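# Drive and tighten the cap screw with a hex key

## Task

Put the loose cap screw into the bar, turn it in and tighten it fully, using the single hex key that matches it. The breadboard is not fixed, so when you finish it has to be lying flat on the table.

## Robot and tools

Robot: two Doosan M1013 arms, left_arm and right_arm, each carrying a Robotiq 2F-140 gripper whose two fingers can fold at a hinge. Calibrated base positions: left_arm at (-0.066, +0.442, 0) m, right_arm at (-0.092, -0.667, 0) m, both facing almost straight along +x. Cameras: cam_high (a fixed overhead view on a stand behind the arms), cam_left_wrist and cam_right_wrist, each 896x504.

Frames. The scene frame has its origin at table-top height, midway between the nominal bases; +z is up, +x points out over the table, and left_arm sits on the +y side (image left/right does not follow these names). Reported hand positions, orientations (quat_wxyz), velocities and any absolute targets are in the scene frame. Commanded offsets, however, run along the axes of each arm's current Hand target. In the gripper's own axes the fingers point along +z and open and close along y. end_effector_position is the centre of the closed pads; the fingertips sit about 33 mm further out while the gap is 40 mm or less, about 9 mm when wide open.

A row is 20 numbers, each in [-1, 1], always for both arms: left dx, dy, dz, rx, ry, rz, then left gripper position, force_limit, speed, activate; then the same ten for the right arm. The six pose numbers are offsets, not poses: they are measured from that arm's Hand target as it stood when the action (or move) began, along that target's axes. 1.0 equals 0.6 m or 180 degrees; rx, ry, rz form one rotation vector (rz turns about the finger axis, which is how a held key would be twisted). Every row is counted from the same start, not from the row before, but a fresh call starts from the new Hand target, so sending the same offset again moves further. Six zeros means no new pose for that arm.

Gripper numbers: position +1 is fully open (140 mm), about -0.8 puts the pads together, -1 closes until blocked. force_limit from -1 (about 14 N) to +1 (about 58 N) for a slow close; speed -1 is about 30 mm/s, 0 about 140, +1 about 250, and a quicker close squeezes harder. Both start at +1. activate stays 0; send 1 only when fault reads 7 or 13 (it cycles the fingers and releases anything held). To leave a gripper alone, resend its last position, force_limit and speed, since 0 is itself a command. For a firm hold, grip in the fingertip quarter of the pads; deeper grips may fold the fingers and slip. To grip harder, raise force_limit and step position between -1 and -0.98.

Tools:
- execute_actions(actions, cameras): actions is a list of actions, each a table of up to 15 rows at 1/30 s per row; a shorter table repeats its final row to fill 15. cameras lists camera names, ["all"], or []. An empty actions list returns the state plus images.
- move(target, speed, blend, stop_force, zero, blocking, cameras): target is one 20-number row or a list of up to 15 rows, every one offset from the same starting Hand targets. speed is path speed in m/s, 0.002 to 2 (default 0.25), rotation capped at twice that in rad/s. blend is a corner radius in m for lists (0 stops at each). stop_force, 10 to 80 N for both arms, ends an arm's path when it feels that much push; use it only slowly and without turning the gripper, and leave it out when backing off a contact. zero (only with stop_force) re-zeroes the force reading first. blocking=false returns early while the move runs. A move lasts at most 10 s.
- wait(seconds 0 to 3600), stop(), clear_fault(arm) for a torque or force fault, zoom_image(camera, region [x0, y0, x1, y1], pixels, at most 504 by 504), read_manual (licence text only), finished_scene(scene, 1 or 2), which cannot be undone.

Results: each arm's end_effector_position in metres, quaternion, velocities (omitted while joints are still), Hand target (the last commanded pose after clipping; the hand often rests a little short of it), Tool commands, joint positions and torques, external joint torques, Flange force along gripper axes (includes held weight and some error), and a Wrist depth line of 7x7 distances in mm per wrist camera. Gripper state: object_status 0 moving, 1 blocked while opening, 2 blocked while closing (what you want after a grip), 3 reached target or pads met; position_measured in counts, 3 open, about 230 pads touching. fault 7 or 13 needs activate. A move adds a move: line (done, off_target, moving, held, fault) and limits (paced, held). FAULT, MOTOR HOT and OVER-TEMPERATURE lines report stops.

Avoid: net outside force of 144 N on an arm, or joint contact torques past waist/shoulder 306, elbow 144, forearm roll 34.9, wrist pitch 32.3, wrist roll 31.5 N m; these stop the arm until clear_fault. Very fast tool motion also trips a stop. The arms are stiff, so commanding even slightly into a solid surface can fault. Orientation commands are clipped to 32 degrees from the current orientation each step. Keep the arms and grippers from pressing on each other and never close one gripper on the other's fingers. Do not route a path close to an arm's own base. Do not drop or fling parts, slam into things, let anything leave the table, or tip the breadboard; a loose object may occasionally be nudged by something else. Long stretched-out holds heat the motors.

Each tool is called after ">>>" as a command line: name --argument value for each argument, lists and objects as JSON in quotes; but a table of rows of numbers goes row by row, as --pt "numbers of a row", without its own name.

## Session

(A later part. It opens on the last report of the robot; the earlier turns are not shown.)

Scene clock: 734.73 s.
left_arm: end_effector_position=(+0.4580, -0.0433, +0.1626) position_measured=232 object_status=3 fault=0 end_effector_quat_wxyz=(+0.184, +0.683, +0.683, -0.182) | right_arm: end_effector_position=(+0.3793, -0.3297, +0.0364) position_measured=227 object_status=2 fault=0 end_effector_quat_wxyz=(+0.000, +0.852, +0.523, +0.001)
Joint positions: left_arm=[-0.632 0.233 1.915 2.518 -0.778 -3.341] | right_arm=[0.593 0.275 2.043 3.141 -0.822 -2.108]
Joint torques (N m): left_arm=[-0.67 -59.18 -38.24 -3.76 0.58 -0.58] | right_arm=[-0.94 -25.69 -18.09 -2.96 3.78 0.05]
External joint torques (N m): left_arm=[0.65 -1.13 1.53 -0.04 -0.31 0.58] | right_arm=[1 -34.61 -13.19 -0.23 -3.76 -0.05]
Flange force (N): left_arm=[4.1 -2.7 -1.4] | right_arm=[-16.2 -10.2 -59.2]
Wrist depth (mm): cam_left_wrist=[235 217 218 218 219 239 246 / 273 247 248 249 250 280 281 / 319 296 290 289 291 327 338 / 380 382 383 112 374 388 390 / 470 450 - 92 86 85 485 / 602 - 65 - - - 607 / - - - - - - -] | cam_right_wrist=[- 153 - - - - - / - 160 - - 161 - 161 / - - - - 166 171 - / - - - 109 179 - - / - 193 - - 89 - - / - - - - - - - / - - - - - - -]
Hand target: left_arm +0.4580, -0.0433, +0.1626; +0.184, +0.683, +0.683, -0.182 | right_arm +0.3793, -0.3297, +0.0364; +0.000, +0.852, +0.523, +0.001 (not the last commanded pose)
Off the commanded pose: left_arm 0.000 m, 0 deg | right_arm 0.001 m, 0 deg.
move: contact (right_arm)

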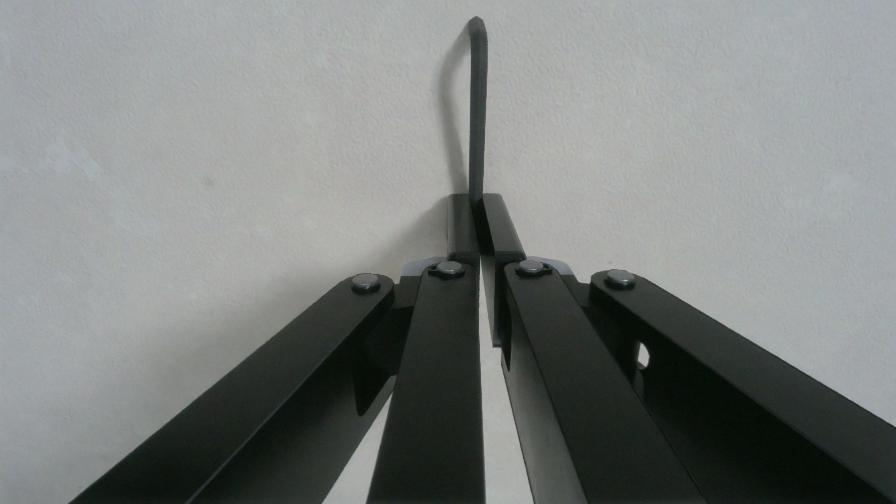

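>>> move --target '[0,0,0,0,0,0,-1,-0.3,-0.5,0,0,0,-0.006,0,0,0,-1,1,-0.3,0]' --speed 0.03

>>> move --target '[0,0,0,0,0,0,-1,-0.3,-0.5,0,0,0,0,0,0,0,-0.6,1,-1,0]' --cameras '["cam_right_wrist"]'

>>> wait --seconds 0 --cameras '["cam_left_wrist"]'

>>> zoom_image --camera "cam_left_wrist" --region '[410, 60, 490, 120]'

>>> zoom_image --camera "cam_left_wrist" --region '[300, 40, 480, 130]'

Scene clock: 735.80 s.
left_arm: end_effector_position=(+0.4580, -0.0433, +0.1626) position_measured=232 object_status=3 fault=0 end_effector_quat_wxyz=(+0.184, +0.683, +0.683, -0.182) | right_arm: end_effector_position=(+0.3793, -0.3297, +0.0400) position_measured=227 object_status=2 fault=0 end_effector_quat_wxyz=(+0.000, +0.852, +0.523, +0.001)
Joint positions: left_arm=[-0.632 0.233 1.915 2.518 -0.778 -3.341] | right_arm=[0.593 0.271 2.041 3.141 -0.829 -2.108]
Joint torques (N m): left_arm=[-0.33 -59.48 -38.4 -3.78 0.54 -0.57] | right_arm=[-1.36 -57.32 -34.19 -3.16 -0.26 0.07]
External joint torques (N m): left_arm=[0.29 -0.62 1.69 -0.02 -0.27 0.57] | right_arm=[1.53 -2.56 2.66 -0.06 0.29 -0.07]
Flange force (N): left_arm=[3.7 -2.7 -0.5] | right_arm=[-6.3 -6.1 -0.7]
Wrist depth (mm): cam_left_wrist=[235 217 217 218 220 240 247 / 274 247 241 249 249 279 282 / 319 295 288 289 291 327 326 / 380 381 381 118 386 388 392 / 470 468 - 92 86 460 491 / 608 - 65 - - - 615 / - - - - - - -] | cam_right_wrist=[- - - 154 154 - 154 / - - - - - - - / - - - - - - - / - 184 - 113 178 - 179 / - - - - 89 - - / - - - - - - - / - - - - - - -]
Hand target: left_arm +0.4580, -0.0433, +0.1626; +0.184, +0.683, +0.683, -0.182 | right_arm +0.3793, -0.3297, +0.0400; +0.000, +0.852, +0.523, +0.001
Off the commanded pose: left_arm 0.000 m, 0 deg | right_arm 0.000 m, 0 deg.
move: done

Scene clock: 736.53 s.
left_arm: end_effector_position=(+0.4580, -0.0433, +0.1626) position_measured=232 object_status=3 fault=0 end_effector_quat_wxyz=(+0.184, +0.683, +0.683, -0.182) | right_arm: end_effector_position=(+0.3793, -0.3297, +0.0400) position_measured=205 object_status=0 fault=0 end_effector_quat_wxyz=(+0.000, +0.852, +0.523, +0.001)
Joint positions: left_arm=[-0.632 0.233 1.915 2.518 -0.778 -3.341] | right_arm=[0.593 0.271 2.041 3.141 -0.829 -2.108]
Joint torques (N m): left_arm=[-0.64 -59.71 -38.3 -3.71 0.59 -0.54] | right_arm=[-1.23 -58.07 -34.12 -3.24 -0.27 0.13]
External joint torques (N m): left_arm=[0.65 -0.73 1.4 -0.11 -0.32 0.54] | right_arm=[1.34 -1.87 2.41 0.01 0.3 -0.13]
Flange force (N): left_arm=[3.8 -2.0 -1.0] | right_arm=[-5.3 -5.1 0.0]
Wrist depth (mm): cam_left_wrist=[236 217 218 218 218 239 245 / 275 247 241 249 250 280 280 / 316 295 288 288 291 310 329 / 378 380 380 123 372 393 392 / 468 452 - 92 86 79 488 / 577 - 65 - - - - / - - - - - - -] | cam_right_wrist=[- - - - 156 156 - / - 166 - - - 161 162 / - 175 171 - 167 - 169 / - 185 182 - 110 - - / - 197 - - 90 93 - / - - - - - - - / - - - - - - -]
Hand target: left_arm +0.4580, -0.0433, +0.1626; +0.184, +0.683, +0.683, -0.182 | right_arm +0.3793, -0.3297, +0.0400; +0.000, +0.852, +0.523, +0.001
Off the commanded pose: left_arm 0.000 m, 0 deg | right_arm 0.000 m, 0 deg.
move: done

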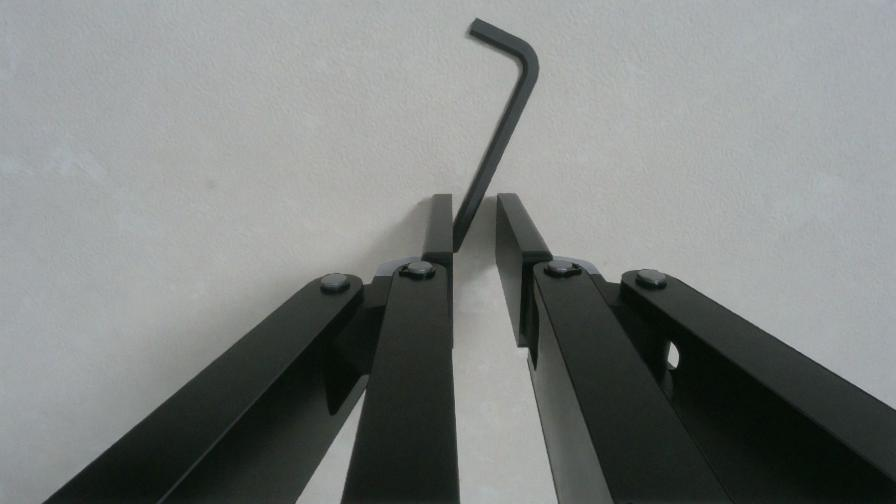

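Scene clock: 736.53 s.
left_arm: end_effector_position=(+0.4580, -0.0433, +0.1626) position_measured=232 object_status=3 fault=0 end_effector_quat_wxyz=(+0.184, +0.683, +0.683, -0.182) | right_arm: end_effector_position=(+0.3793, -0.3297, +0.0400) position_measured=205 object_status=0 fault=0 end_effector_quat_wxyz=(+0.000, +0.852, +0.523, +0.001)
Joint positions: left_arm=[-0.632 0.233 1.915 2.518 -0.778 -3.341] | right_arm=[0.593 0.271 2.041 3.141 -0.829 -2.108]
Joint torques (N m): left_arm=[-0.64 -59.71 -38.3 -3.71 0.59 -0.54] | right_arm=[-1.23 -58.07 -34.12 -3.24 -0.27 0.13]
External joint torques (N m): left_arm=[0.65 -0.73 1.4 -0.11 -0.32 0.54] | right_arm=[1.34 -1.87 2.41 0.01 0.3 -0.13]
Flange force (N): left_arm=[3.8 -2.0 -1.0] | right_arm=[-5.3 -5.1 0.0]
Wrist depth (mm): cam_left_wrist=[236 217 218 218 218 239 245 / 275 247 241 249 250 280 280 / 316 295 288 288 291 310 329 / 378 380 380 123 372 393 392 / 468 452 - 92 86 79 488 / 577 - 65 - - - - / - - - - - - -] | cam_right_wrist=[- - - - 156 156 - / - 166 - - - 161 162 / - 175 171 - 167 - 169 / - 185 182 - 110 - - / - 197 - - 90 93 - / - - - - - - - / - - - - - - -]
Hand target: left_arm +0.4580, -0.0433, +0.1626; +0.184, +0.683, +0.683, -0.182 | right_arm +0.3793, -0.3297, +0.0400; +0.000, +0.852, +0.523, +0.001
Tool commands: left_gripper/position=-1.0 left_gripper/force_limit=-0.3 left_gripper/speed=-0.5 left_gripper/activate=+0.0 right_gripper/position=-0.6 right_gripper/force_limit=+1.0 right_gripper/speed=-1.0 right_gripper/activate=+0.0
Off the commanded pose: left_arm 0.000 m, 0 deg | right_arm 0.000 m, 0 deg.

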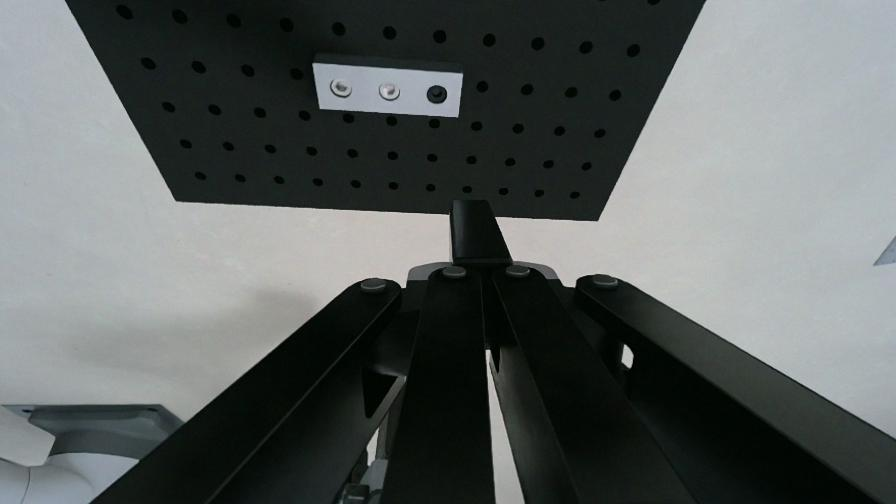

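Scaled by 6.300 from the camera's image (finer frame: 1280x720).

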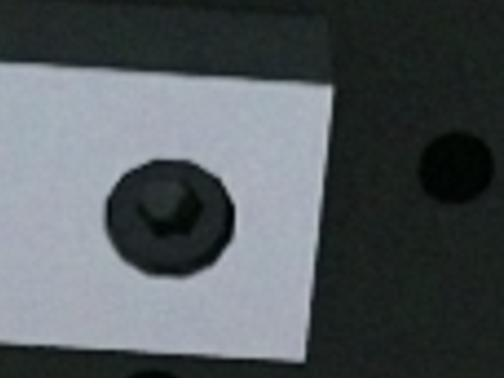

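Scaled by 2.800 from the camera's image (finer frame: 1280x720).

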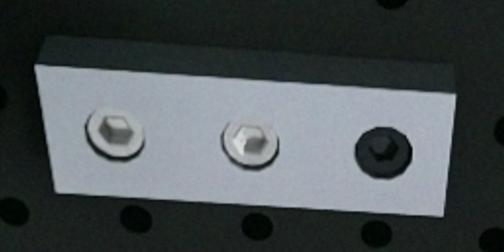

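>>> move --target '[0,0,0,0,0,0,-1,-0.3,-0.5,0,0,0,-0.15,0,0,0,-0.6,1,-1,0]' --speed 0.1 --cameras '["cam_high","cam_right_wrist"]'

>>> zoom_image --camera "cam_high" --region '[240, 120, 480, 260]'

Scene clock: 738.80 s.
left_arm: end_effector_position=(+0.4580, -0.0433, +0.1626) position_measured=232 object_status=3 fault=0 end_effector_quat_wxyz=(+0.184, +0.683, +0.683, -0.182) | right_arm: end_effector_position=(+0.3791, -0.3297, +0.1300) position_measured=205 object_status=3 fault=0 end_effector_quat_wxyz=(+0.000, +0.852, +0.523, +0.001)
Joint positions: left_arm=[-0.632 0.233 1.915 2.518 -0.778 -3.341] | right_arm=[0.593 0.174 1.965 3.141 -1.002 -2.108]
Joint torques (N m): left_arm=[-0.72 -58.97 -38.35 -3.74 0.57 -0.55] | right_arm=[-1.32 -51.99 -38.66 -3.69 -0.28 0.06]
External joint torques (N m): left_arm=[0.66 -1.13 1.6 -0.05 -0.3 0.55] | right_arm=[1.34 -2.54 2.31 -0.02 0.32 -0.07]
Flange force (N): left_arm=[4.1 -2.8 -1.4] | right_arm=[-6.0 -5.6 0.5]
Wrist depth (mm): cam_left_wrist=[235 217 217 218 220 239 247 / 275 246 248 243 249 280 281 / 318 298 290 289 291 328 327 / 379 379 384 123 375 385 390 / 461 448 - 92 86 85 488 / 664 - 65 - - - - / - - - - - - -] | cam_right_wrist=[- - 238 - - - - / - - - 245 - - 251 / - - 270 - 260 265 - / - - - - 110 - - / - - - - 90 - 297 / - - - - - - - / - - - - - - -]
Hand target: left_arm +0.4580, -0.0433, +0.1626; +0.184, +0.683, +0.683, -0.182 | right_arm +0.3791, -0.3297, +0.1300; +0.000, +0.852, +0.523, +0.001
Off the commanded pose: left_arm 0.000 m, 0 deg | right_arm 0.000 m, 0 deg.
move: done

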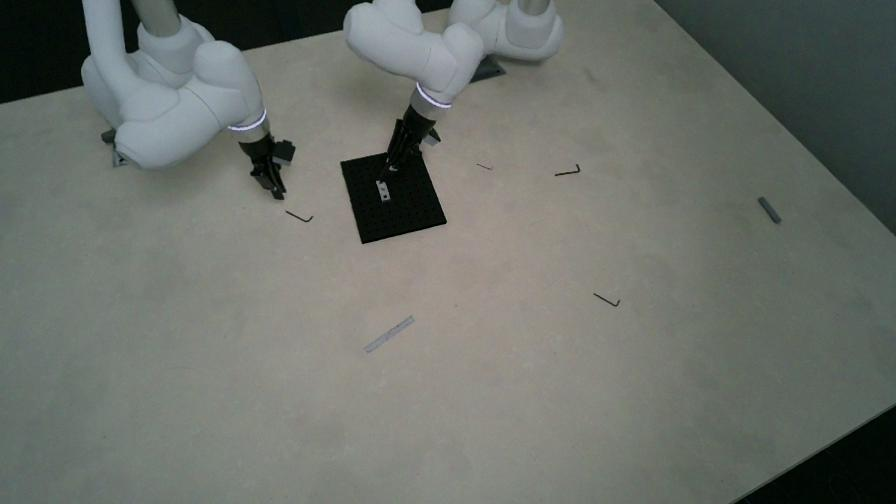

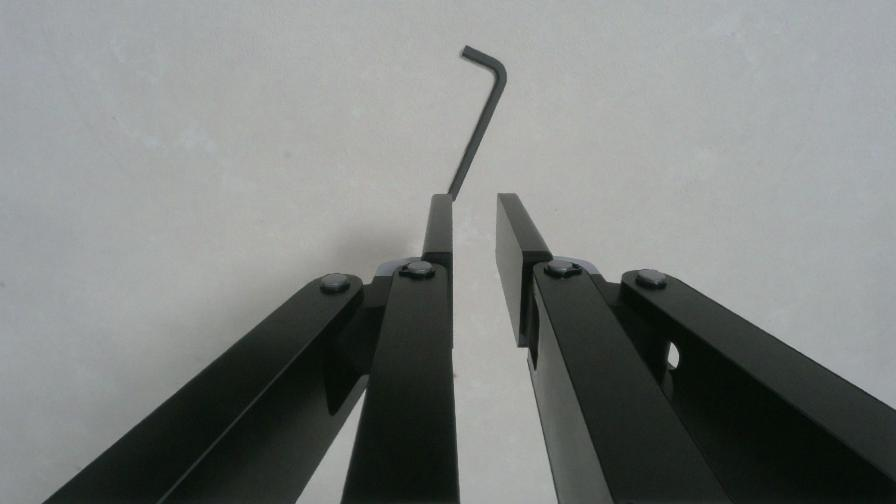

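Scaled by 2.100 from the camera's image (finer frame: 1280x720).

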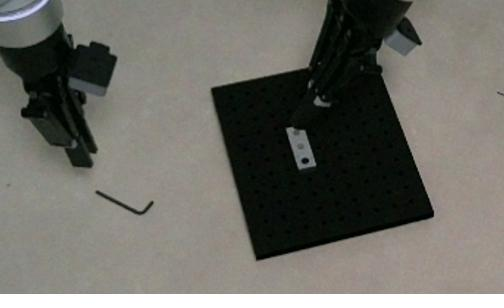

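>>> finished_scene --scene 2

The scene is finished: the task was done.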